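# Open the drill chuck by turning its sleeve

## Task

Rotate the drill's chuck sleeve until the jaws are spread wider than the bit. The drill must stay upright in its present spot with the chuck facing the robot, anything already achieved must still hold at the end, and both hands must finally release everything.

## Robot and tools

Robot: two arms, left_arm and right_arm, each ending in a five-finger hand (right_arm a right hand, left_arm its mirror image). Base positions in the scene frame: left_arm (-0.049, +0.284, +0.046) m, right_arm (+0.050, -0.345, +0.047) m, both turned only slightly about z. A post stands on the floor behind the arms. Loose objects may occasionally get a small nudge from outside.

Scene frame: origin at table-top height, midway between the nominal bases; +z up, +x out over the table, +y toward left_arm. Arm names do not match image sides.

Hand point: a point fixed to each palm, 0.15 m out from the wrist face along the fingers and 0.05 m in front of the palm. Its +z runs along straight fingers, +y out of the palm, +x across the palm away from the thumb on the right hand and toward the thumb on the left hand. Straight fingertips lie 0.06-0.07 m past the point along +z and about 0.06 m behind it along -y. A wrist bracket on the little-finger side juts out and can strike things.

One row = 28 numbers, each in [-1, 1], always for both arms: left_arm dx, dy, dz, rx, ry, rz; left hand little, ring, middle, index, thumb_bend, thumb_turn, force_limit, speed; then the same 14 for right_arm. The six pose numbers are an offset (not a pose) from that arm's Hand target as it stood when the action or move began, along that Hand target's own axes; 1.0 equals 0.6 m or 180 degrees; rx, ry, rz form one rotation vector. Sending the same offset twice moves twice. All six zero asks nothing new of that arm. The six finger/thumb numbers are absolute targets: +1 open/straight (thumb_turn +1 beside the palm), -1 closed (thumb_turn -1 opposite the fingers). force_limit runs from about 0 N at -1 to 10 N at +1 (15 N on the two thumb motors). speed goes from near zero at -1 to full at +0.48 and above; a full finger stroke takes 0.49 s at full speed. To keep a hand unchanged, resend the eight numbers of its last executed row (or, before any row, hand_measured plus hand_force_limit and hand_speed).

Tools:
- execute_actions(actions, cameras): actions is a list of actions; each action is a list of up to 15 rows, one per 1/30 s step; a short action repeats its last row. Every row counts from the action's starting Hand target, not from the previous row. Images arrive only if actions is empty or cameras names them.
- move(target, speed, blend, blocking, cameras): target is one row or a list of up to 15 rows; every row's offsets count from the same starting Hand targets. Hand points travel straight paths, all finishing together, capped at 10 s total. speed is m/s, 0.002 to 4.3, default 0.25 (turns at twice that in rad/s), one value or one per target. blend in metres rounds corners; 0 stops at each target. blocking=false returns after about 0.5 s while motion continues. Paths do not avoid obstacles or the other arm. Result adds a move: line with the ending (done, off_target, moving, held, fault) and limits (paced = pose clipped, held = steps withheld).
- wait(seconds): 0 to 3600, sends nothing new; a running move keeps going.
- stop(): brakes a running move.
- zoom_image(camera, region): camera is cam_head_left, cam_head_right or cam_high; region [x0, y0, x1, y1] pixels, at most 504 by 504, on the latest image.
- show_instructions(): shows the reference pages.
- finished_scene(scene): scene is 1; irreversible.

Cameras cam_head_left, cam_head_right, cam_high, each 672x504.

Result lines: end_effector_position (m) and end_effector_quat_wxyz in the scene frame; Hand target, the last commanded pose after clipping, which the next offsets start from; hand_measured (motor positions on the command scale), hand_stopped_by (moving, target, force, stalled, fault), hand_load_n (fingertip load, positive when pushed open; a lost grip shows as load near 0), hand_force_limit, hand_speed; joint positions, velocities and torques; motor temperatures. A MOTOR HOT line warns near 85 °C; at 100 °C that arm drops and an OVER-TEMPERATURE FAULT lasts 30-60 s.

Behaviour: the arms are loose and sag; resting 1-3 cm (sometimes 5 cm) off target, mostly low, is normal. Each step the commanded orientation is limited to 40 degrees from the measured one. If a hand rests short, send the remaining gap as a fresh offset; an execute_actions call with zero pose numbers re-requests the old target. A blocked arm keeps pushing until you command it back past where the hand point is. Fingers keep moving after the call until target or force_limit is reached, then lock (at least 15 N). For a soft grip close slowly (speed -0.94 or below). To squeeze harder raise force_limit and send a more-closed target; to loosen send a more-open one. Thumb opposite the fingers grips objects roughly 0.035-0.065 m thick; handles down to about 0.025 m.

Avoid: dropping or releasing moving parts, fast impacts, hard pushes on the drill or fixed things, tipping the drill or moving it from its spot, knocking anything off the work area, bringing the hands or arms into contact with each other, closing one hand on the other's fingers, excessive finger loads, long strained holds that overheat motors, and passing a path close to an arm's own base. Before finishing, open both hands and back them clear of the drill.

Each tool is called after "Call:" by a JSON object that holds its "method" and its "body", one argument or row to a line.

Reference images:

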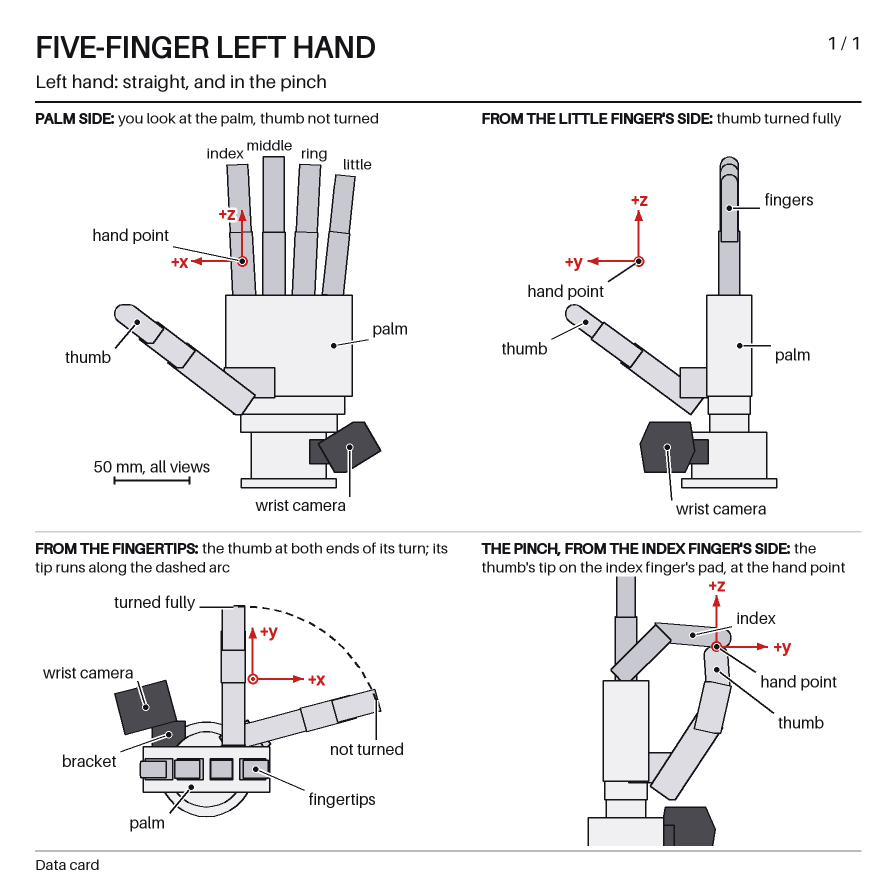

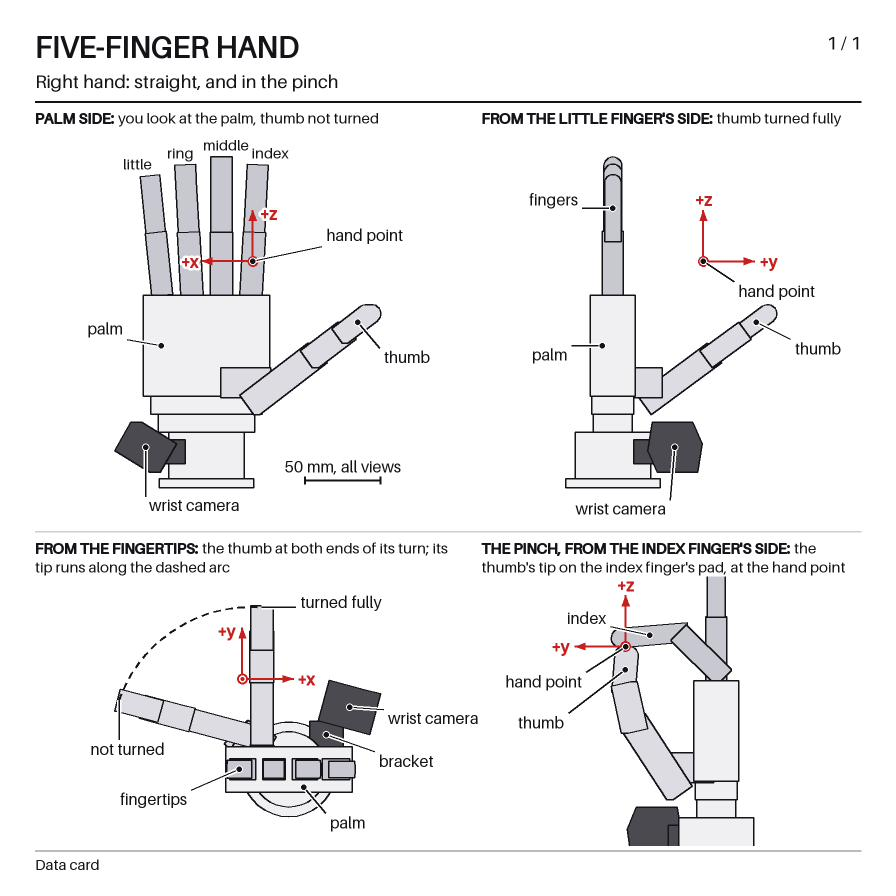

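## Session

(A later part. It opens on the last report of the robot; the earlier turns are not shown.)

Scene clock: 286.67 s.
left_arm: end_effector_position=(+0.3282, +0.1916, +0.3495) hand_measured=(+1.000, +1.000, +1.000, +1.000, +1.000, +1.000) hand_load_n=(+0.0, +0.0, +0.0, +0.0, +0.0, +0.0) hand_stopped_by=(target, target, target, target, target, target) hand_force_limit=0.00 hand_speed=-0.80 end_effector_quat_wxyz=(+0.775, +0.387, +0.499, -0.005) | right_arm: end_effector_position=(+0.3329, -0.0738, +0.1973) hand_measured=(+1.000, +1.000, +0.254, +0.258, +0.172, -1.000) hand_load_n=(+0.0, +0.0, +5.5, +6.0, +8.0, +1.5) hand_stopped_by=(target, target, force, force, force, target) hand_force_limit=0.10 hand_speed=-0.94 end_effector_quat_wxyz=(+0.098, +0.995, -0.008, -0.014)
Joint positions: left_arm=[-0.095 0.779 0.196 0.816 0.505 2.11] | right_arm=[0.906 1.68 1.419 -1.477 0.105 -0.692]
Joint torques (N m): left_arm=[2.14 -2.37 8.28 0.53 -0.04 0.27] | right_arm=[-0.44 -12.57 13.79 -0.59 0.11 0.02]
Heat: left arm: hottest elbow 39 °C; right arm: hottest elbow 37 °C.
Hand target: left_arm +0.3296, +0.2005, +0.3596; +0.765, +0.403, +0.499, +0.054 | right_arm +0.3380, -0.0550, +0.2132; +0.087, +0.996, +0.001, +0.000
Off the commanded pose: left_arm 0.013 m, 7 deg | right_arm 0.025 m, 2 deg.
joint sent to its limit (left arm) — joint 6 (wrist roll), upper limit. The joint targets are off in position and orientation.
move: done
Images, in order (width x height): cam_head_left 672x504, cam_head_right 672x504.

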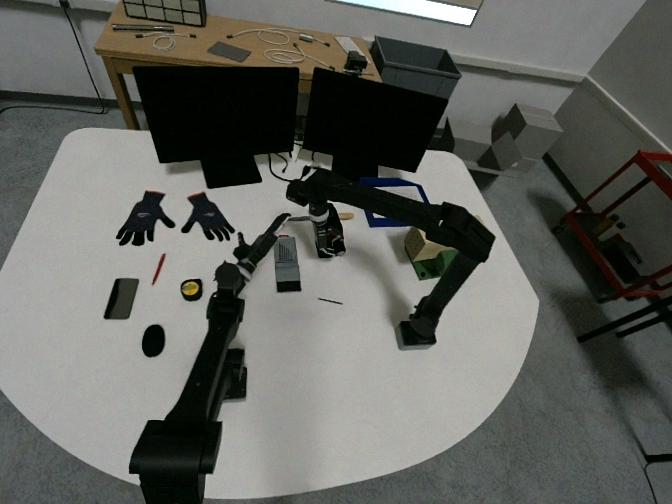

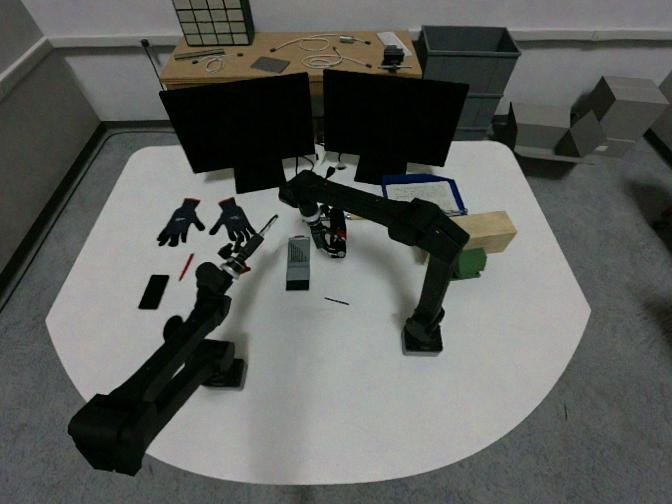

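Call:
{"method": "move", "body": {
  "target": [0,0,0,0,0,0,1,1,1,1,1,1,0,-0.8,0.004,-0.0065,-0.0083,-0.0556,0,0,1,1,0.0,0.0,-0.1,-1,0.1,-0.94],
  "speed": 0.1,
  "cameras": ["cam_head_right","cam_head_left"]
}}

Call:
{"method": "zoom_image", "body": {
  "camera": "cam_head_right",
  "region": [325, 233, 355, 263]
}}

Call:
{"method": "zoom_image", "body": {
  "camera": "cam_head_left",
  "region": [325, 233, 355, 263]
}}

Scene clock: 294.13 s.
left_arm: end_effector_position=(+0.3282, +0.1916, +0.3495) hand_measured=(+1.000, +1.000, +1.000, +1.000, +1.000, +1.000) hand_load_n=(+0.0, +0.0, +0.0, +0.0, +0.0, +0.0) hand_stopped_by=(target, target, target, target, target, target) hand_force_limit=0.00 hand_speed=-0.80 end_effector_quat_wxyz=(+0.775, +0.387, +0.499, -0.005) | right_arm: end_effector_position=(+0.3339, -0.0682, +0.1969) hand_measured=(+1.000, +1.000, +0.254, +0.258, +0.172, -1.000) hand_load_n=(+0.0, +0.0, +5.5, +6.5, +8.5, +4.5) hand_stopped_by=(target, target, force, force, force, target) hand_force_limit=0.10 hand_speed=-0.94 end_effector_quat_wxyz=(+0.184, +0.983, -0.010, -0.019)
Joint positions: left_arm=[-0.095 0.779 0.196 0.816 0.505 2.11] | right_arm=[0.946 1.795 1.513 -1.606 0.195 -0.624]
Joint torques (N m): left_arm=[2.08 -2.43 8.21 0.55 -0.05 0.27] | right_arm=[-0.15 -14.04 14.23 -1.44 0.51 -0.02]
Heat: left arm: hottest elbow 39 °C; right arm: hottest elbow 37 °C.
Hand target: left_arm +0.3296, +0.2005, +0.3596; +0.765, +0.403, +0.499, +0.054 | right_arm +0.3404, -0.0503, +0.2174; +0.174, +0.985, +0.001, +0.000
Off the commanded pose: left_arm 0.013 m, 7 deg | right_arm 0.028 m, 3 deg.
joint sent to its limit (left arm) — joint 6 (wrist roll), upper limit. The joint targets are off in position and orientation.
move: off_target (right_arm)
Images, in order (width x height): cam_head_left 672x504, cam_head_right 672x504.

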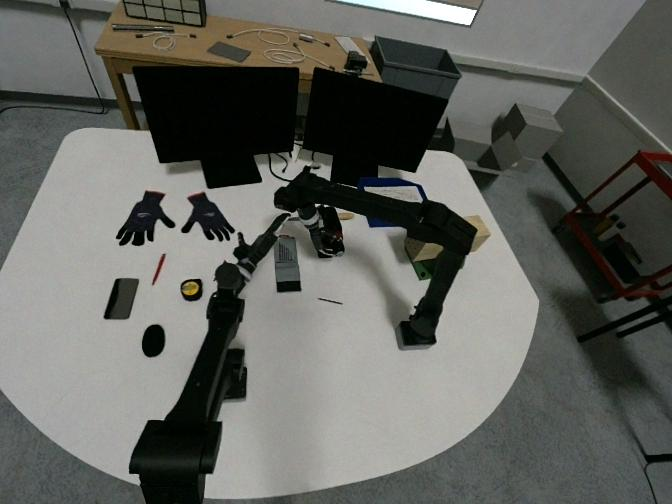

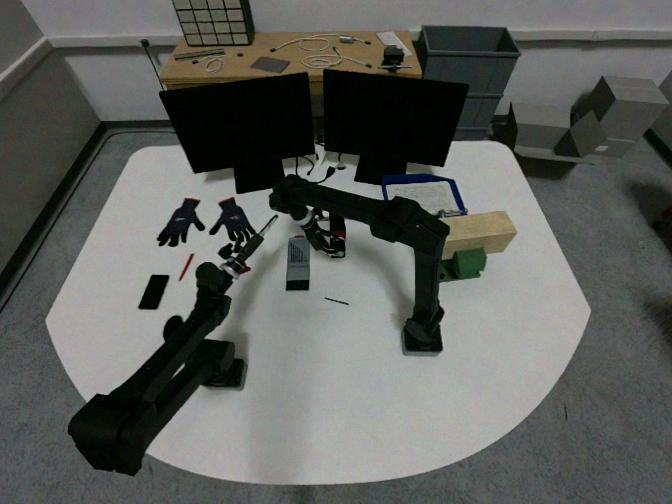

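Scaled by 16.800 from the camera's image (finer frame: 960x720).

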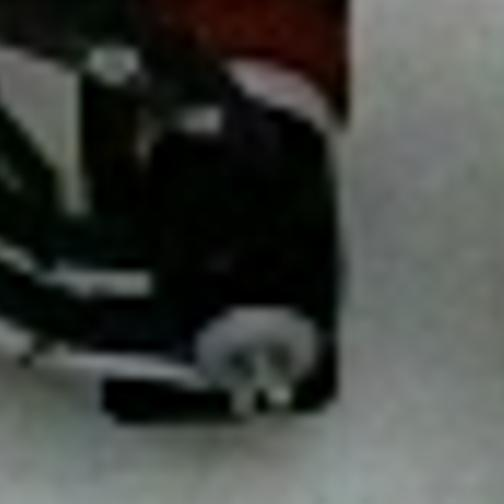

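Scaled by 16.800 from the camera's image (finer frame: 960x720).

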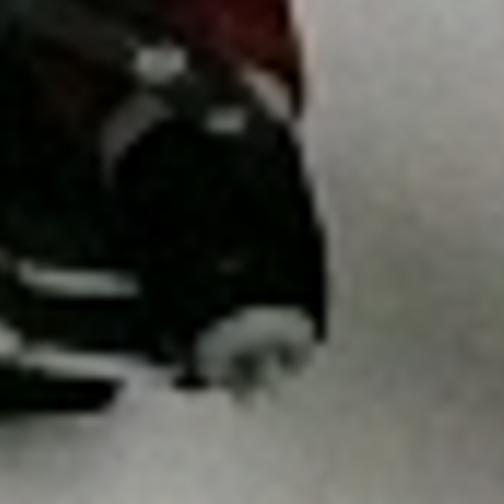

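Call:
{"method": "move", "body": {
  "target": [
    [0,0,0,0,0,0,1,1,1,1,1,1,0,-0.8,0,0,0,0,0,0,1,1,1,1,1,-1,0.1,-0.5],
    [0,0,0,0,0,0,1,1,1,1,1,1,0,-0.8,-0.0117,0.0085,0.0313,0.1667,0,0,1,1,1,1,1,-1,0.1,-0.5]
  ],
  "speed": 0.2,
  "cameras": ["cam_head_right","cam_head_left"]
}}

Call:
{"method": "zoom_image", "body": {
  "camera": "cam_head_right",
  "region": [315, 195, 375, 265]
}}

Call:
{"method": "zoom_image", "body": {
  "camera": "cam_head_left",
  "region": [315, 195, 375, 265]
}}

Scene clock: 311.90 s.
left_arm: end_effector_position=(+0.3282, +0.1916, +0.3495) hand_measured=(+1.000, +1.000, +1.000, +1.000, +1.000, +1.000) hand_load_n=(+0.0, +0.0, +0.0, +0.0, +0.0, +0.0) hand_stopped_by=(target, target, target, target, target, target) hand_force_limit=0.00 hand_speed=-0.80 end_effector_quat_wxyz=(+0.775, +0.387, +0.499, -0.005) | right_arm: end_effector_position=(+0.3249, -0.0659, +0.1910) hand_measured=(+1.000, +1.000, +1.000, +1.000, +1.000, -1.000) hand_load_n=(+0.0, +0.0, +0.0, +0.0, +0.0, -0.5) hand_stopped_by=(target, target, target, target, target, target) hand_force_limit=0.10 hand_speed=-0.50 end_effector_quat_wxyz=(-0.063, +0.998, -0.006, -0.018)
Joint positions: left_arm=[-0.095 0.779 0.196 0.816 0.505 2.11] | right_arm=[0.839 1.516 1.262 -1.252 -0.114 -0.767]
Joint torques (N m): left_arm=[2.08 -2.55 8.27 0.55 -0.04 0.26] | right_arm=[-3.02 -12.98 9.54 1.35 -0.22 -0.24]
Heat: left arm: hottest elbow 39 °C; right arm: hottest elbow 39 °C.
Hand target: left_arm +0.3296, +0.2005, +0.3596; +0.765, +0.403, +0.499, +0.054 | right_arm +0.3334, -0.0616, +0.2015; -0.087, +0.996, +0.001, +0.000
Off the commanded pose: left_arm 0.013 m, 7 deg | right_arm 0.014 m, 4 deg.
joint sent to its limit (left arm) — joint 6 (wrist roll), upper limit. The joint targets are off in position and orientation.
move: off_target (right_arm)
Images, in order (width x height): cam_head_left 672x504, cam_head_right 672x504.

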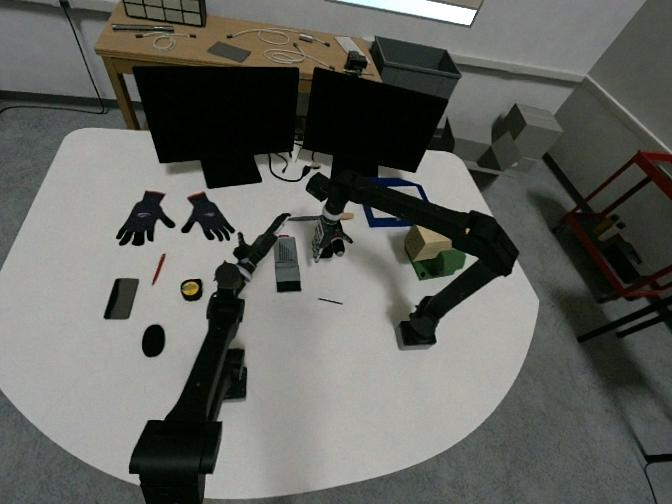

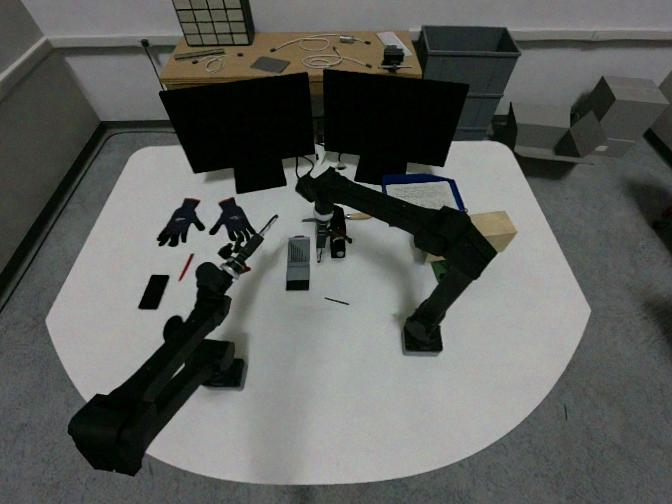

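Scaled by 7.200 from the camera's image (finer frame: 960x720).

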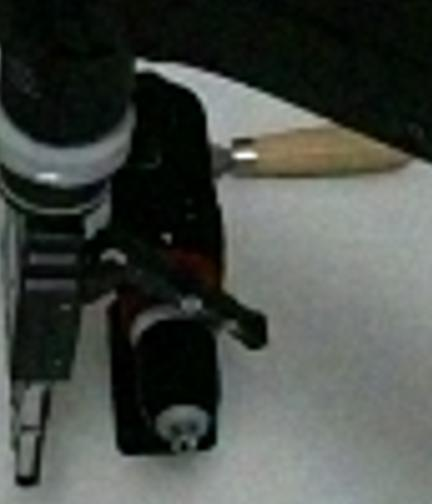

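Scaled by 7.200 from the camera's image (finer frame: 960x720).

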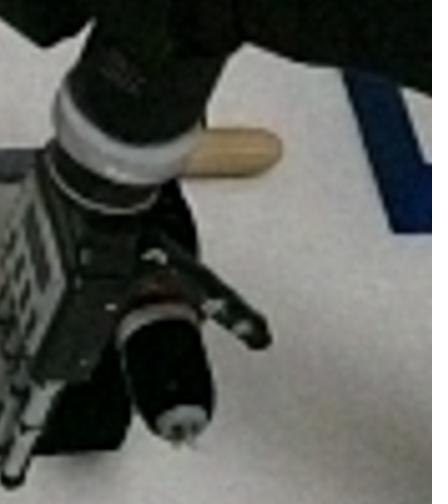

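Call:
{"method": "move", "body": {
  "target": [0,0,0,0,0,0,1,1,1,1,1,1,0,-0.8,0.0133,0.016,-0.0096,0.1667,0,0,1,1,1,1,1,-1,0.1,-0.5],
  "speed": 0.2,
  "cameras": ["cam_head_right","cam_head_left"]
}}

Call:
{"method": "zoom_image", "body": {
  "camera": "cam_head_right",
  "region": [315, 195, 375, 265]
}}

Call:
{"method": "zoom_image", "body": {
  "camera": "cam_head_left",
  "region": [315, 195, 375, 265]
}}

Scene clock: 319.50 s.
left_arm: end_effector_position=(+0.3282, +0.1916, +0.3495) hand_measured=(+1.000, +1.000, +1.000, +1.000, +1.000, +1.000) hand_load_n=(+0.0, +0.0, +0.0, +0.0, +0.0, +0.0) hand_stopped_by=(target, target, target, target, target, target) hand_force_limit=0.00 hand_speed=-0.80 end_effector_quat_wxyz=(+0.775, +0.387, +0.499, -0.005) | right_arm: end_effector_position=(+0.3312, -0.0762, +0.1918) hand_measured=(+1.000, +1.000, +1.000, +1.000, +1.000, -1.000) hand_load_n=(+0.0, +0.0, +0.0, +0.0, +0.0, +0.0) hand_stopped_by=(target, target, target, target, target, target) hand_force_limit=0.10 hand_speed=-0.50 end_effector_quat_wxyz=(-0.322, +0.946, -0.015, -0.027)
Joint positions: left_arm=[-0.095 0.779 0.196 0.816 0.505 2.11] | right_arm=[0.602 1.305 1.009 -0.93 -0.572 -0.885]
Joint torques (N m): left_arm=[2.08 -2.43 8.27 0.51 -0.04 0.27] | right_arm=[-2.84 -10.23 10.07 2.13 -0.61 -0.22]
Heat: left arm: hottest elbow 39 °C; right arm: hottest elbow 38 °C.
Hand target: left_arm +0.3296, +0.2005, +0.3596; +0.765, +0.403, +0.499, +0.054 | right_arm +0.3414, -0.0720, +0.2055; -0.342, +0.940, +0.001, +0.000
Off the commanded pose: left_arm 0.013 m, 7 deg | right_arm 0.018 m, 4 deg.
joint sent to its limit (left arm) — joint 6 (wrist roll), upper limit. The joint targets are off in position and orientation.
move: off_target (right_arm)
Images, in order (width x height): cam_head_left 672x504, cam_head_right 672x504.

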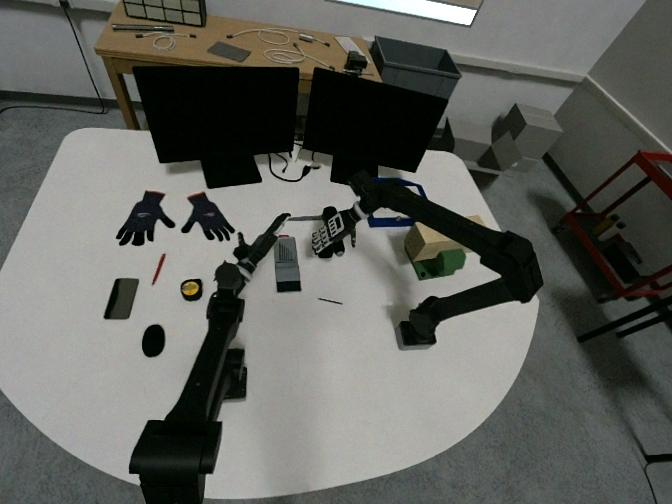

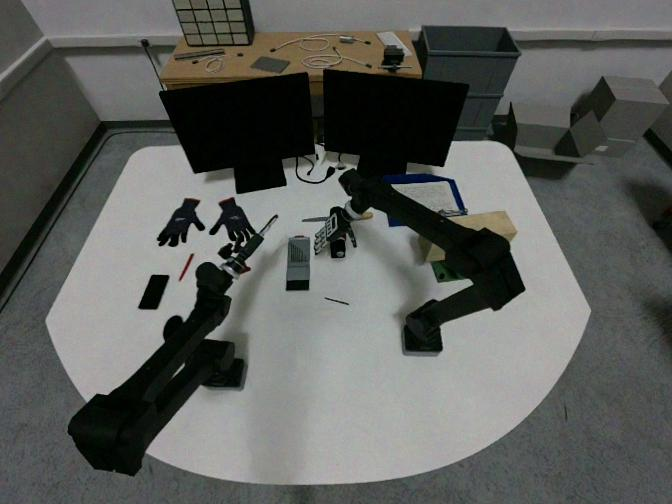

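Scaled by 7.200 from the camera's image (finer frame: 960x720).

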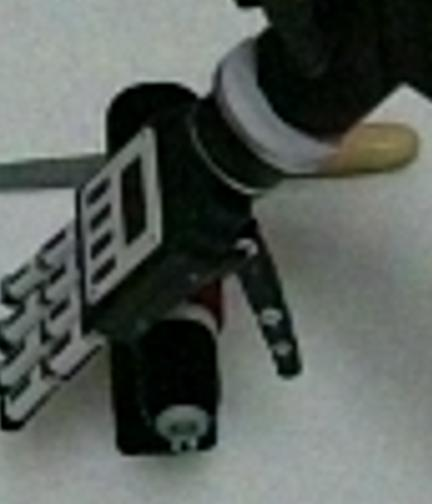

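Scaled by 7.200 from the camera's image (finer frame: 960x720).

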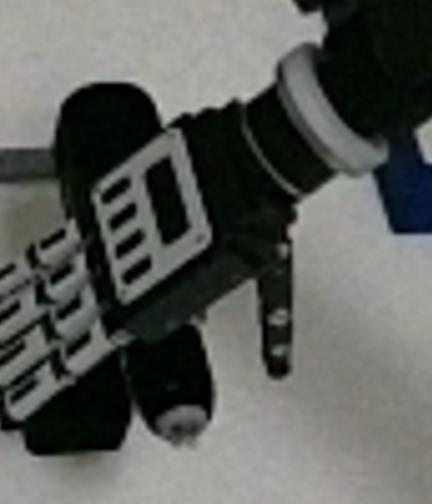

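Call:
{"method": "move", "body": {
  "target": [0,0,0,0,0,0,1,1,1,1,1,1,0,-0.8,0.005,-0.0064,-0.0077,0.194,0.0126,-0.0152,1,1,1,1,1,-1,0.1,-0.5],
  "speed": 0.2,
  "cameras": ["all"]
}}

Call:
{"method": "zoom_image", "body": {
  "camera": "cam_head_right",
  "region": [315, 195, 375, 265]
}}

Call:
{"method": "zoom_image", "body": {
  "camera": "cam_head_left",
  "region": [315, 195, 375, 265]
}}

Call:
{"method": "zoom_image", "body": {
  "camera": "cam_high",
  "region": [340, 140, 480, 280]
}}

Scene clock: 329.37 s.
left_arm: end_effector_position=(+0.3282, +0.1916, +0.3495) hand_measured=(+1.000, +1.000, +1.000, +1.000, +1.000, +1.000) hand_load_n=(+0.0, +0.0, +0.0, +0.0, +0.0, +0.0) hand_stopped_by=(target, target, target, target, target, target) hand_force_limit=0.00 hand_speed=-0.80 end_effector_quat_wxyz=(+0.775, +0.387, +0.499, -0.005) | right_arm: end_effector_position=(+0.3343, -0.0694, +0.1959) hand_measured=(+1.000, +1.000, +1.000, +1.000, +1.000, -1.000) hand_load_n=(+0.0, +0.0, +0.0, +0.0, +0.0, +0.0) hand_stopped_by=(target, target, target, target, target, target) hand_force_limit=0.10 hand_speed=-0.50 end_effector_quat_wxyz=(-0.597, +0.802, +0.007, +0.001)
Joint positions: left_arm=[-0.095 0.779 0.196 0.816 0.505 2.11] | right_arm=[0.38 1.21 0.672 -0.221 -1.141 -0.721]
Joint torques (N m): left_arm=[2.08 -2.37 8.25 0.58 -0.04 0.27] | right_arm=[-2.61 -8.47 9.39 2.62 -0.74 0.06]
Heat: left arm: hottest elbow 39 °C; right arm: hottest elbow 37 °C.
Hand target: left_arm +0.3296, +0.2005, +0.3596; +0.765, +0.403, +0.499, +0.054 | right_arm +0.3444, -0.0720, +0.2115; -0.608, +0.793, +0.017, +0.026
Off the commanded pose: left_arm 0.013 m, 7 deg | right_arm 0.019 m, 3 deg.
joint sent to its limit (left arm) — joint 6 (wrist roll), upper limit. The joint targets are off in position and orientation.
move: off_target (right_arm)

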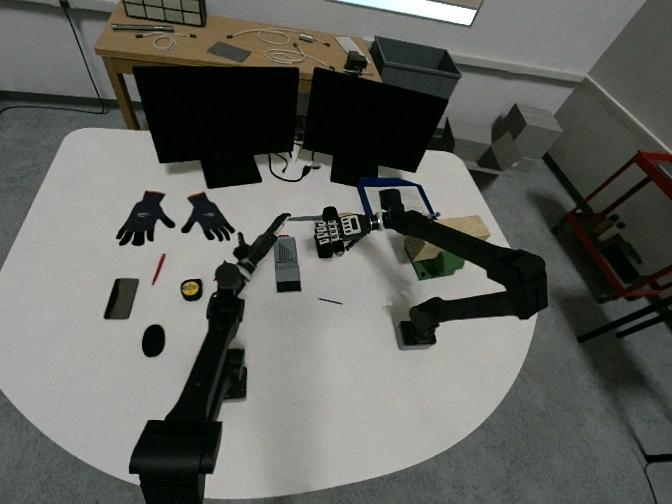

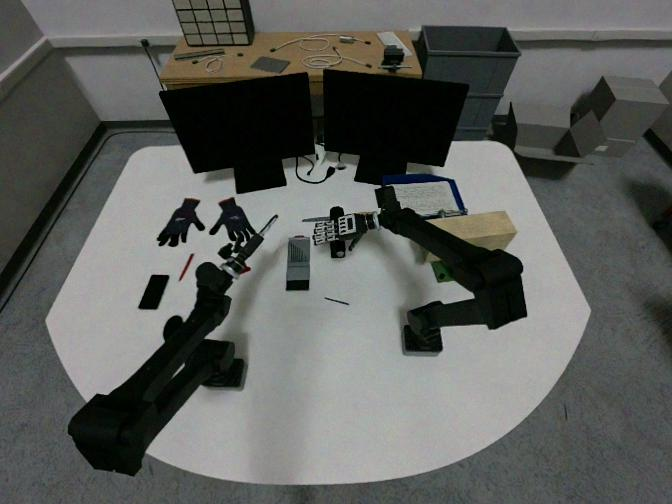

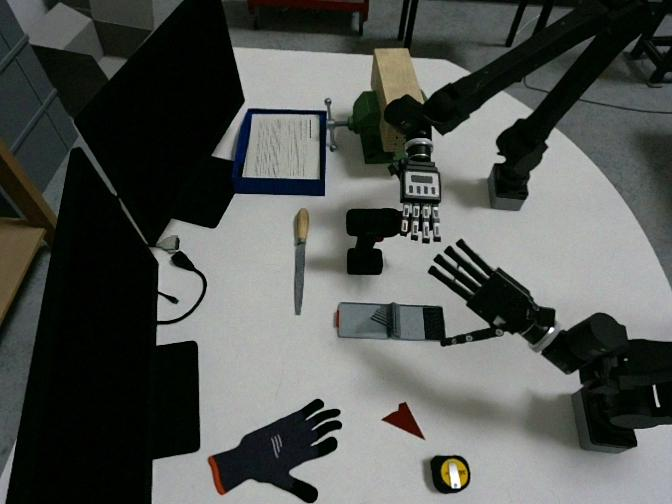

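Scaled by 7.200 from the camera's image (finer frame: 960x720).

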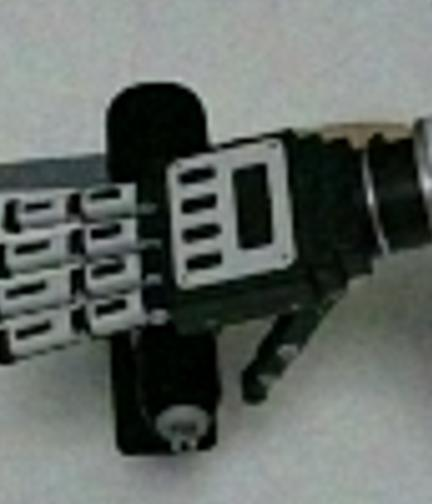

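Scaled by 7.200 from the camera's image (finer frame: 960x720).

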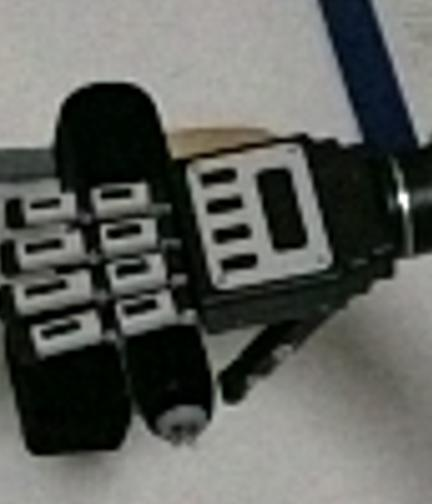

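Scaled by 3.600 from the camera's image (finer frame: 960x720).

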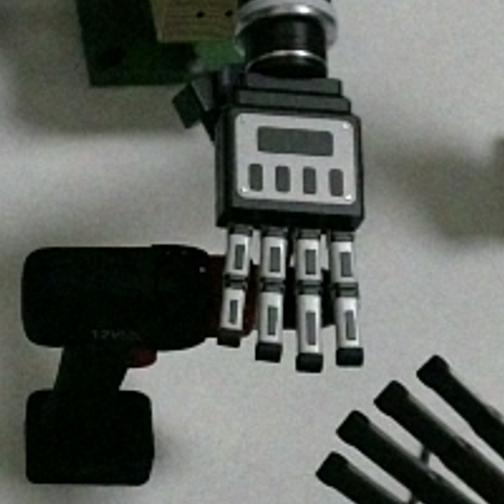

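Call:
{"method": "move", "body": {
  "target": [0,0,0,0,0,0,1,1,1,1,1,1,0,-0.8,0,0.011,-0.0167,0,0,0,1,1,0.5,0.5,0.35,-1,0.1,-0.5],
  "speed": 0.1,
  "cameras": ["cam_head_right","cam_head_left"]
}}

Call:
{"method": "zoom_image", "body": {
  "camera": "cam_head_right",
  "region": [315, 195, 375, 265]
}}

Scene clock: 337.90 s.
left_arm: end_effector_position=(+0.3282, +0.1916, +0.3495) hand_measured=(+1.000, +1.000, +1.000, +1.000, +1.000, +1.000) hand_load_n=(+0.0, +0.0, +0.0, +0.0, +0.0, +0.0) hand_stopped_by=(target, target, target, target, target, target) hand_force_limit=0.00 hand_speed=-0.80 end_effector_quat_wxyz=(+0.775, +0.387, +0.499, -0.005) | right_arm: end_effector_position=(+0.3418, -0.0824, +0.1955) hand_measured=(+1.000, +1.000, +0.500, +0.500, +0.350, -1.000) hand_load_n=(+0.0, -0.5, +0.0, +0.0, +0.5, +0.0) hand_stopped_by=(target, target, target, target, target, target) hand_force_limit=0.10 hand_speed=-0.50 end_effector_quat_wxyz=(-0.603, +0.798, +0.001, +0.012)
Joint positions: left_arm=[-0.095 0.779 0.196 0.816 0.505 2.11] | right_arm=[0.334 1.208 0.664 -0.221 -1.165 -0.744]
Joint torques (N m): left_arm=[2.08 -2.49 8.27 0.54 -0.05 0.27] | right_arm=[-2.55 -8.06 9.77 0.77 -0.75 -0.2]
Heat: left arm: hottest elbow 39 °C; right arm: hottest elbow 37 °C.
Hand target: left_arm +0.3296, +0.2005, +0.3596; +0.765, +0.403, +0.499, +0.054 | right_arm +0.3446, -0.0834, +0.2078; -0.608, +0.793, +0.017, +0.026
Off the commanded pose: left_arm 0.013 m, 7 deg | right_arm 0.013 m, 2 deg.
joint sent to its limit (left arm) — joint 6 (wrist roll), upper limit. The joint targets are off in position and orientation.
move: off_target (right_arm)
Images, in order (width x height): cam_head_left 672x504, cam_head_right 672x504.

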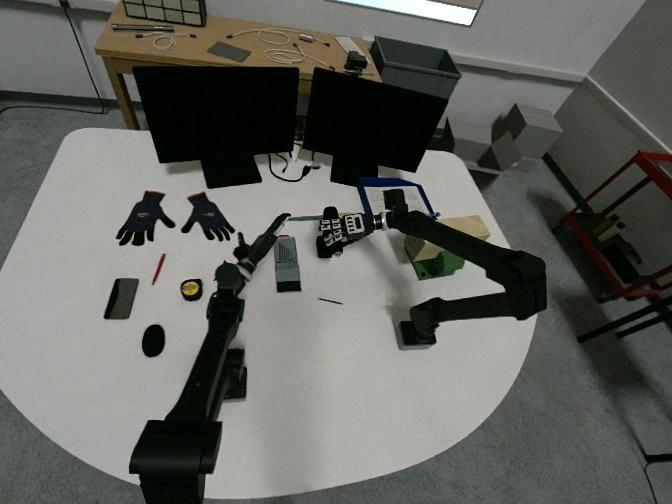

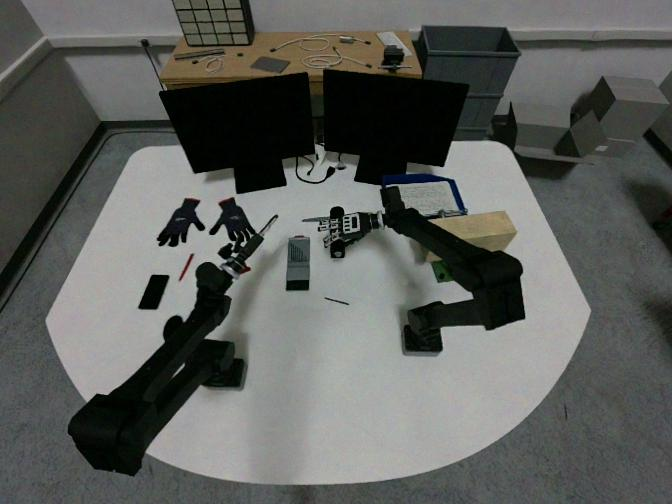

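Scaled by 7.200 from the camera's image (finer frame: 960x720).

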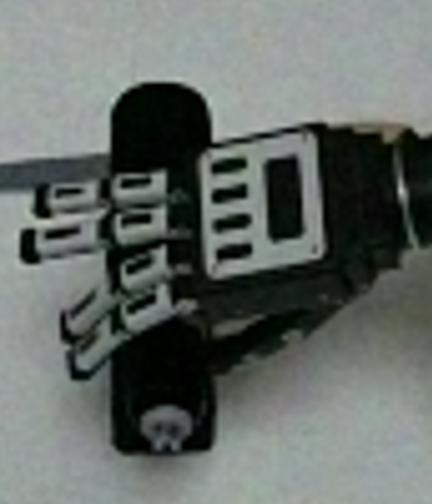

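Call:
{"method": "move", "body": {
  "target": [
    [0,0,0,0,0,0,1,1,1,1,1,1,0,-0.8,0,0,0,0,0,0,1,1,0.6,0.6,0.6,-1,0.1,-0.5],
    [0,0,0,0,0,0,1,1,1,1,1,1,0,-0.8,-0.015,0.006,0.004,0,0,0,1,1,0.6,0.6,0.6,-1,0.1,-0.5]
  ],
  "speed": 0.1,
  "cameras": ["cam_head_right","cam_head_left"]
}}

Call:
{"method": "zoom_image", "body": {
  "camera": "cam_head_right",
  "region": [315, 195, 375, 265]
}}

Call:
{"method": "zoom_image", "body": {
  "camera": "cam_head_left",
  "region": [315, 195, 375, 265]
}}

Scene clock: 347.00 s.
left_arm: end_effector_position=(+0.3282, +0.1916, +0.3495) hand_measured=(+1.000, +1.000, +1.000, +1.000, +1.000, +1.000) hand_load_n=(+0.0, +0.0, +0.0, +0.0, +0.0, +0.0) hand_stopped_by=(target, target, target, target, target, target) hand_force_limit=0.00 hand_speed=-0.80 end_effector_quat_wxyz=(+0.775, +0.387, +0.499, -0.005) | right_arm: end_effector_position=(+0.3319, -0.0852, +0.1899) hand_measured=(+1.000, +1.000, +0.600, +0.600, +0.600, -1.000) hand_load_n=(+0.0, +0.0, +0.0, +0.0, +0.0, +0.0) hand_stopped_by=(target, target, target, target, target, target) hand_force_limit=0.10 hand_speed=-0.50 end_effector_quat_wxyz=(-0.602, +0.799, -0.002, +0.007)
Joint positions: left_arm=[-0.095 0.779 0.196 0.816 0.505 2.11] | right_arm=[0.334 1.191 0.637 -0.221 -1.165 -0.744]
Joint torques (N m): left_arm=[2.08 -2.43 8.28 0.54 -0.04 0.26] | right_arm=[-1.73 -7.82 9.55 1.92 -0.46 -0.06]
Heat: left arm: hottest elbow 39 °C; right arm: hottest elbow 36 °C.
Hand target: left_arm +0.3296, +0.2005, +0.3596; +0.765, +0.403, +0.499, +0.054 | right_arm +0.3359, -0.0820, +0.2031; -0.608, +0.793, +0.017, +0.026
Off the commanded pose: left_arm 0.013 m, 7 deg | right_arm 0.014 m, 3 deg.
joint sent to its limit (left arm) — joint 6 (wrist roll), upper limit. The joint targets are off in position and orientation.
move: off_target (right_arm)
Images, in order (width x height): cam_head_left 672x504, cam_head_right 672x504.

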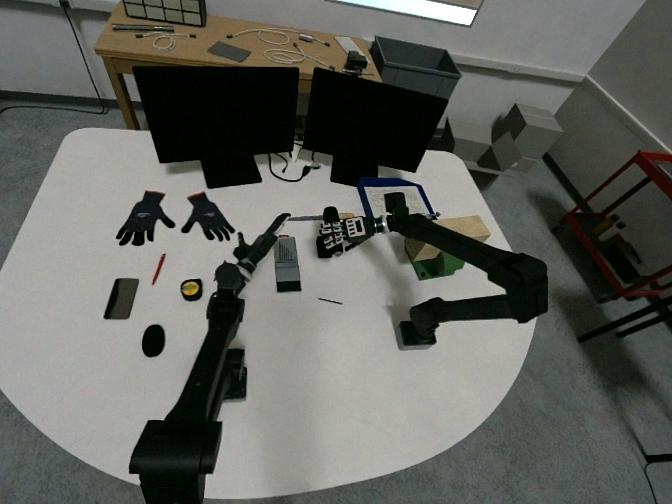

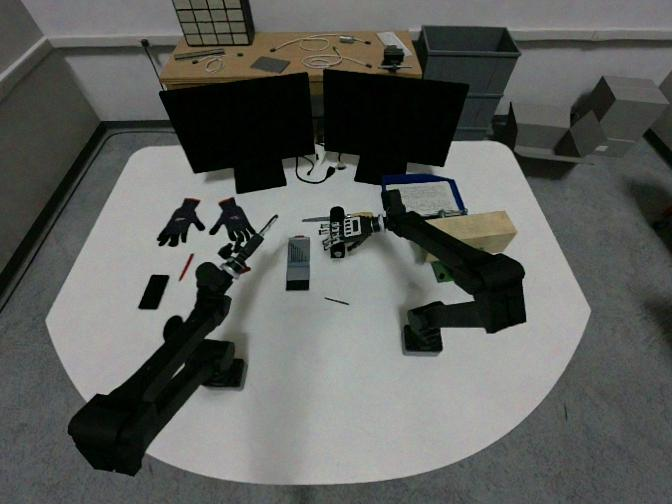

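Scaled by 7.200 from the camera's image (finer frame: 960x720).

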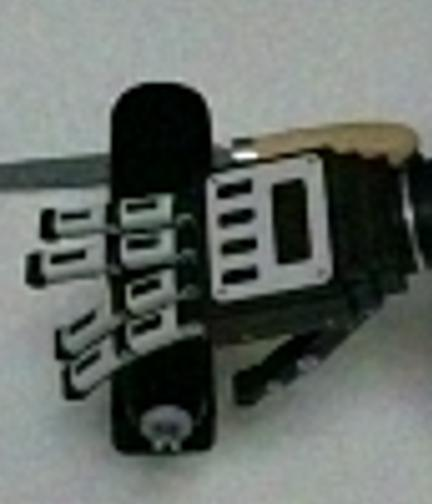

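Scaled by 7.200 from the camera's image (finer frame: 960x720).

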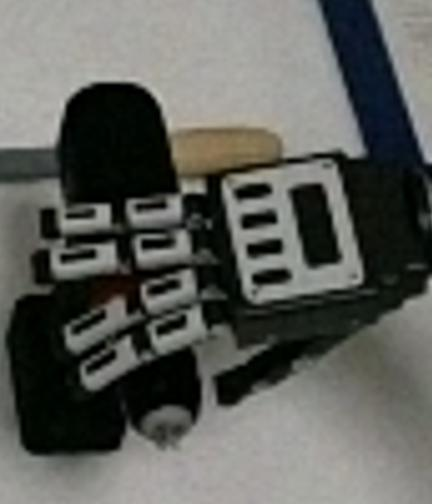

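Call:
{"method": "move", "body": {
  "target": [0,0,0,0,0,0,1,1,1,1,1,1,0,-0.8,0.001,-0.006,0.0095,0,0,0,1,1,0.5,0.5,0.5,-1,0.1,-0.5],
  "speed": 0.1,
  "cameras": []
}}

Scene clock: 354.87 s.
left_arm: end_effector_position=(+0.3282, +0.1916, +0.3495) hand_measured=(+1.000, +1.000, +1.000, +1.000, +1.000, +1.000) hand_load_n=(+0.0, +0.0, +0.0, +0.0, +0.0, +0.0) hand_stopped_by=(target, target, target, target, target, target) hand_force_limit=0.00 hand_speed=-0.80 end_effector_quat_wxyz=(+0.775, +0.387, +0.499, -0.005) | right_arm: end_effector_position=(+0.3342, -0.0851, +0.1902) hand_measured=(+1.000, +1.000, +0.500, +0.500, +0.500, -1.000) hand_load_n=(+0.0, +0.0, +0.0, +0.0, +0.0, +0.0) hand_stopped_by=(target, target, target, target, target, target) hand_force_limit=0.10 hand_speed=-0.50 end_effector_quat_wxyz=(-0.600, +0.800, -0.008, +0.009)
Joint positions: left_arm=[-0.095 0.779 0.196 0.816 0.505 2.11] | right_arm=[0.334 1.191 0.637 -0.209 -1.154 -0.724]
Joint torques (N m): left_arm=[2.02 -2.43 8.27 0.58 -0.04 0.27] | right_arm=[-0.03 -7.88 9.83 2.66 -0.35 0.1]
Heat: left arm: hottest elbow 39 °C; right arm: hottest elbow 36 °C.
Hand target: left_arm +0.3296, +0.2005, +0.3596; +0.765, +0.403, +0.499, +0.054 | right_arm +0.3364, -0.0755, +0.2052; -0.608, +0.793, +0.017, +0.026
Off the commanded pose: left_arm 0.013 m, 7 deg | right_arm 0.018 m, 4 deg.
joint sent to its limit (left arm) — joint 6 (wrist roll), upper limit. The joint targets are off in position and orientation.
move: off_target (right_arm)

Call:
{"method": "move", "body": {
  "target": [0,0,0,0,0,0,1,1,1,1,1,1,0,-0.8,0,-0.007,0.0067,0,0,0,1,1,0.5,0.5,0.5,-1,0.1,-0.5],
  "speed": 0.1,
  "cameras": []
}}

Scene clock: 358.67 s.
left_arm: end_effector_position=(+0.3282, +0.1916, +0.3495) hand_measured=(+1.000, +1.000, +1.000, +1.000, +1.000, +1.000) hand_load_n=(+0.0, +0.0, +0.0, +0.0, +0.0, +0.0) hand_stopped_by=(target, target, target, target, target, target) hand_force_limit=0.00 hand_speed=-0.80 end_effector_quat_wxyz=(+0.775, +0.387, +0.499, -0.005) | right_arm: end_effector_position=(+0.3315, -0.0792, +0.1905) hand_measured=(+1.000, +1.000, +0.500, +0.500, +0.500, -1.000) hand_load_n=(+0.0, +0.0, +0.0, +0.0, +0.0, +0.0) hand_stopped_by=(target, target, target, target, target, target) hand_force_limit=0.10 hand_speed=-0.50 end_effector_quat_wxyz=(-0.599, +0.801, -0.009, +0.005)
Joint positions: left_arm=[-0.095 0.779 0.196 0.816 0.505 2.11] | right_arm=[0.354 1.191 0.637 -0.195 -1.142 -0.701]
Joint torques (N m): left_arm=[2.08 -2.49 8.29 0.54 -0.05 0.27] | right_arm=[-0.5 -7.71 10.28 2.7 -0.32 0.07]
Heat: left arm: hottest elbow 39 °C; right arm: hottest elbow 35 °C.
Hand target: left_arm +0.3296, +0.2005, +0.3596; +0.765, +0.403, +0.499, +0.054 | right_arm +0.3362, -0.0706, +0.2082; -0.608, +0.793, +0.017, +0.026
Off the commanded pose: left_arm 0.013 m, 7 deg | right_arm 0.020 m, 4 deg.
joint sent to its limit (left arm) — joint 6 (wrist roll), upper limit. The joint targets are off in position and orientation.
move: off_target (right_arm)

Call:
{"method": "move", "body": {
  "target": [0,0,0,0,0,0,1,1,1,1,1,1,0,-0.8,0,0,0,0,0,0,1,1,0.0,0.0,-0.1,-1,0.1,-0.94],
  "speed": 0.1,
  "cameras": ["cam_head_right","cam_head_left"]
}}

Call:
{"method": "zoom_image", "body": {
  "camera": "cam_head_right",
  "region": [315, 195, 375, 265]
}}

Call:
{"method": "zoom_image", "body": {
  "camera": "cam_head_left",
  "region": [315, 195, 375, 265]
}}

Scene clock: 364.70 s.
left_arm: end_effector_position=(+0.3282, +0.1916, +0.3495) hand_measured=(+1.000, +1.000, +1.000, +1.000, +1.000, +1.000) hand_load_n=(+0.0, -0.5, +0.0, +0.0, +0.0, +0.0) hand_stopped_by=(target, target, target, target, target, target) hand_force_limit=0.00 hand_speed=-0.80 end_effector_quat_wxyz=(+0.775, +0.387, +0.499, -0.005) | right_arm: end_effector_position=(+0.3320, -0.0797, +0.1904) hand_measured=(+1.000, +1.000, +0.168, +0.168, +0.306, -1.000) hand_load_n=(+0.0, +0.0, +6.5, +6.0, +8.0, +0.5) hand_stopped_by=(target, target, force, force, force, target) hand_force_limit=0.10 hand_speed=-0.94 end_effector_quat_wxyz=(-0.598, +0.801, -0.011, +0.005)
Joint positions: left_arm=[-0.095 0.779 0.196 0.816 0.505 2.11] | right_arm=[0.352 1.191 0.637 -0.195 -1.141 -0.698]
Joint torques (N m): left_arm=[2.14 -2.49 8.27 0.57 -0.04 0.27] | right_arm=[-0.38 -7.77 10.29 2.76 -0.42 0.04]
Heat: left arm: hottest elbow 39 °C; right arm: hottest elbow 35 °C.
Hand target: left_arm +0.3296, +0.2005, +0.3596; +0.765, +0.403, +0.499, +0.054 | right_arm +0.3362, -0.0706, +0.2082; -0.608, +0.793, +0.017, +0.026
Off the commanded pose: left_arm 0.013 m, 7 deg | right_arm 0.020 m, 4 deg.
joint sent to its limit (left arm) — joint 6 (wrist roll), upper limit. The joint targets are off in position and orientation.
move: done
Images, in order (width x height): cam_head_left 672x504, cam_head_right 672x504.

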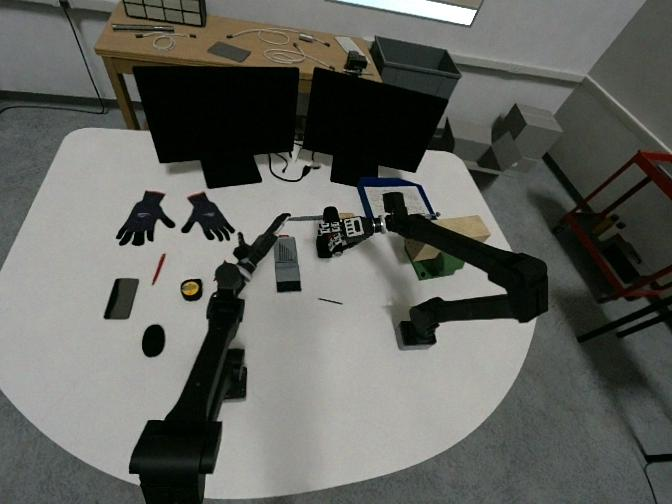

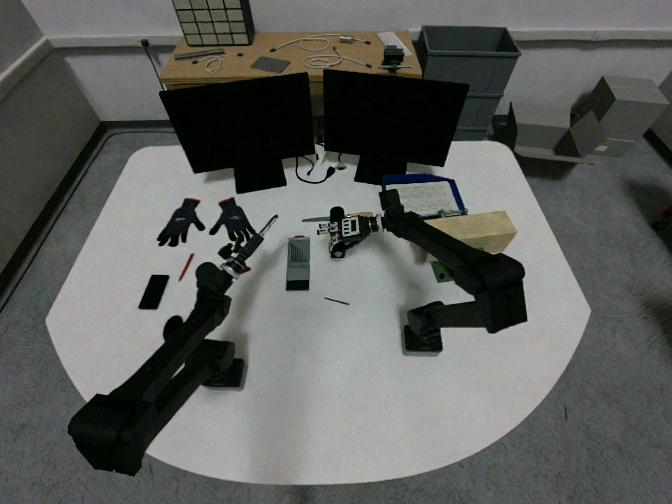

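Scaled by 7.200 from the camera's image (finer frame: 960x720).

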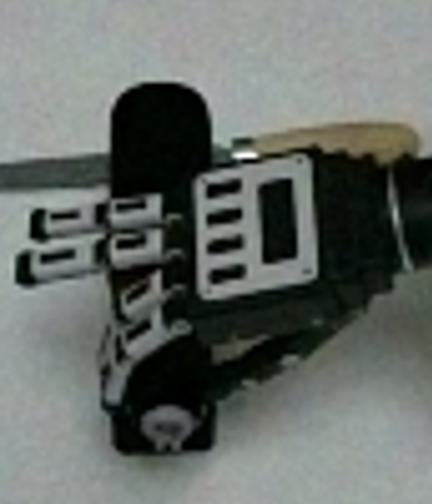

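Scaled by 7.200 from the camera's image (finer frame: 960x720).

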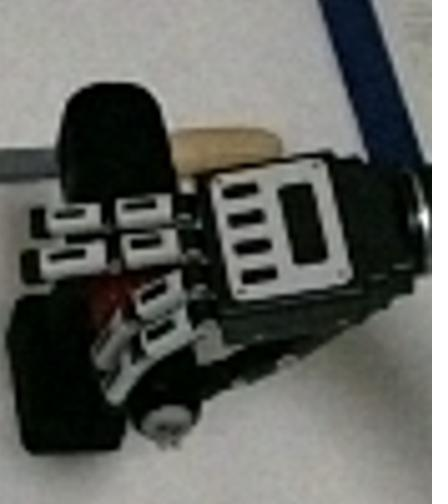

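Call:
{"method": "move", "body": {
  "target": [0,0,0,0,0,0,1,1,1,1,1,1,0,-0.8,0.0025,-0.0111,-0.0064,-0.111,0,0,1,1,0.0,0.0,-0.1,-1,0.1,-0.94],
  "speed": 0.12,
  "cameras": ["cam_head_right","cam_head_left"]
}}

Call:
{"method": "zoom_image", "body": {
  "camera": "cam_head_right",
  "region": [315, 195, 375, 265]
}}

Call:
{"method": "zoom_image", "body": {
  "camera": "cam_head_left",
  "region": [315, 195, 375, 265]
}}

Scene clock: 378.10 s.
left_arm: end_effector_position=(+0.3282, +0.1916, +0.3495) hand_measured=(+1.000, +1.000, +1.000, +1.000, +1.000, +1.000) hand_load_n=(+0.0, +0.0, +0.0, +0.0, +0.0, +0.0) hand_stopped_by=(target, target, target, target, target, target) hand_force_limit=0.00 hand_speed=-0.80 end_effector_quat_wxyz=(+0.775, +0.387, +0.499, -0.005) | right_arm: end_effector_position=(+0.3217, -0.0829, +0.1890) hand_measured=(+1.000, +1.000, +0.168, +0.168, +0.306, -1.000) hand_load_n=(+0.0, +0.0, +7.0, +4.0, +9.5, -1.5) hand_stopped_by=(target, target, force, force, force, target) hand_force_limit=0.10 hand_speed=-0.94 end_effector_quat_wxyz=(-0.452, +0.892, -0.001, +0.010)
Joint positions: left_arm=[-0.095 0.779 0.196 0.816 0.505 2.11] | right_arm=[0.494 1.163 0.798 -0.654 -0.805 -0.886]
Joint torques (N m): left_arm=[2.2 -2.49 8.27 0.54 -0.04 0.27] | right_arm=[-0.62 -6.53 14.91 0.34 -0.31 -0.13]
Heat: left arm: hottest elbow 39 °C; right arm: hottest elbow 35 °C.
Hand target: left_arm +0.3296, +0.2005, +0.3596; +0.765, +0.403, +0.499, +0.054 | right_arm +0.3373, -0.0725, +0.2157; -0.461, +0.887, +0.012, +0.028
Off the commanded pose: left_arm 0.013 m, 7 deg | right_arm 0.033 m, 3 deg.
joint sent to its limit (left arm) — joint 6 (wrist roll), upper limit. The joint targets are off in position and orientation.
move: off_target (right_arm)
Images, in order (width x height): cam_head_left 672x504, cam_head_right 672x504.

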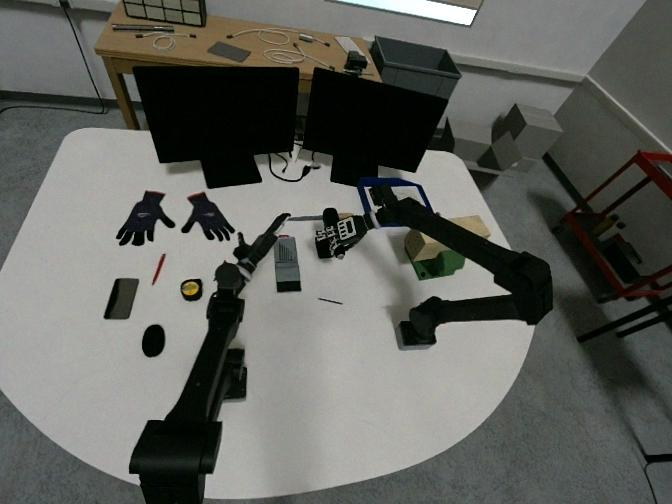

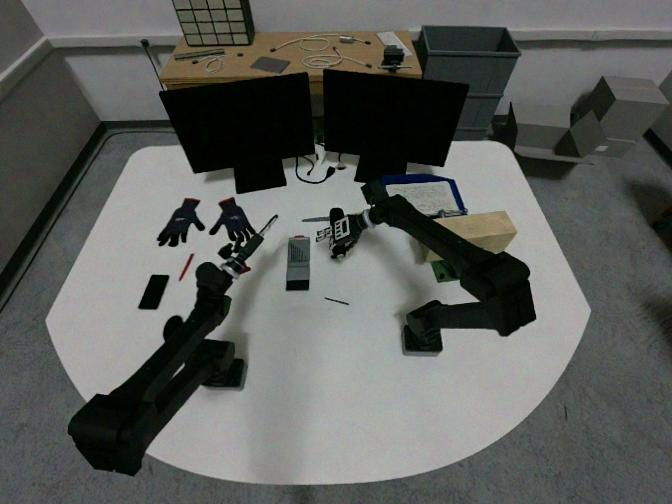

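Scaled by 7.200 from the camera's image (finer frame: 960x720).

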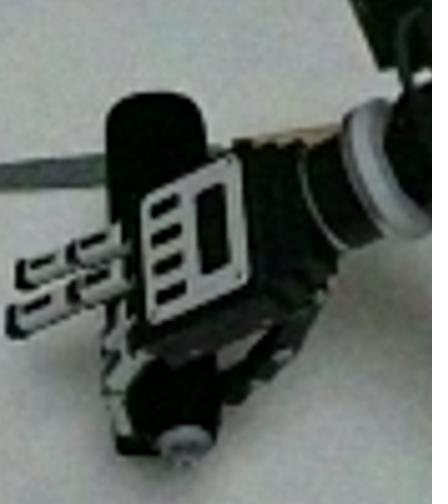

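Scaled by 7.200 from the camera's image (finer frame: 960x720).

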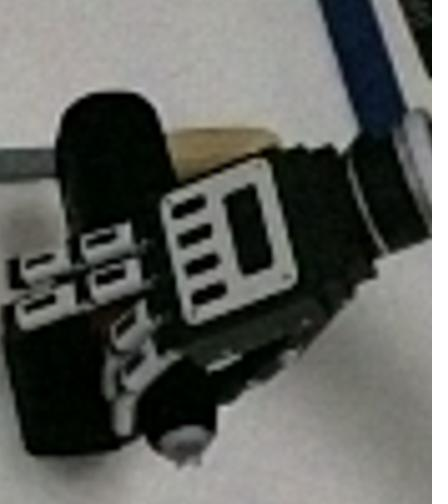

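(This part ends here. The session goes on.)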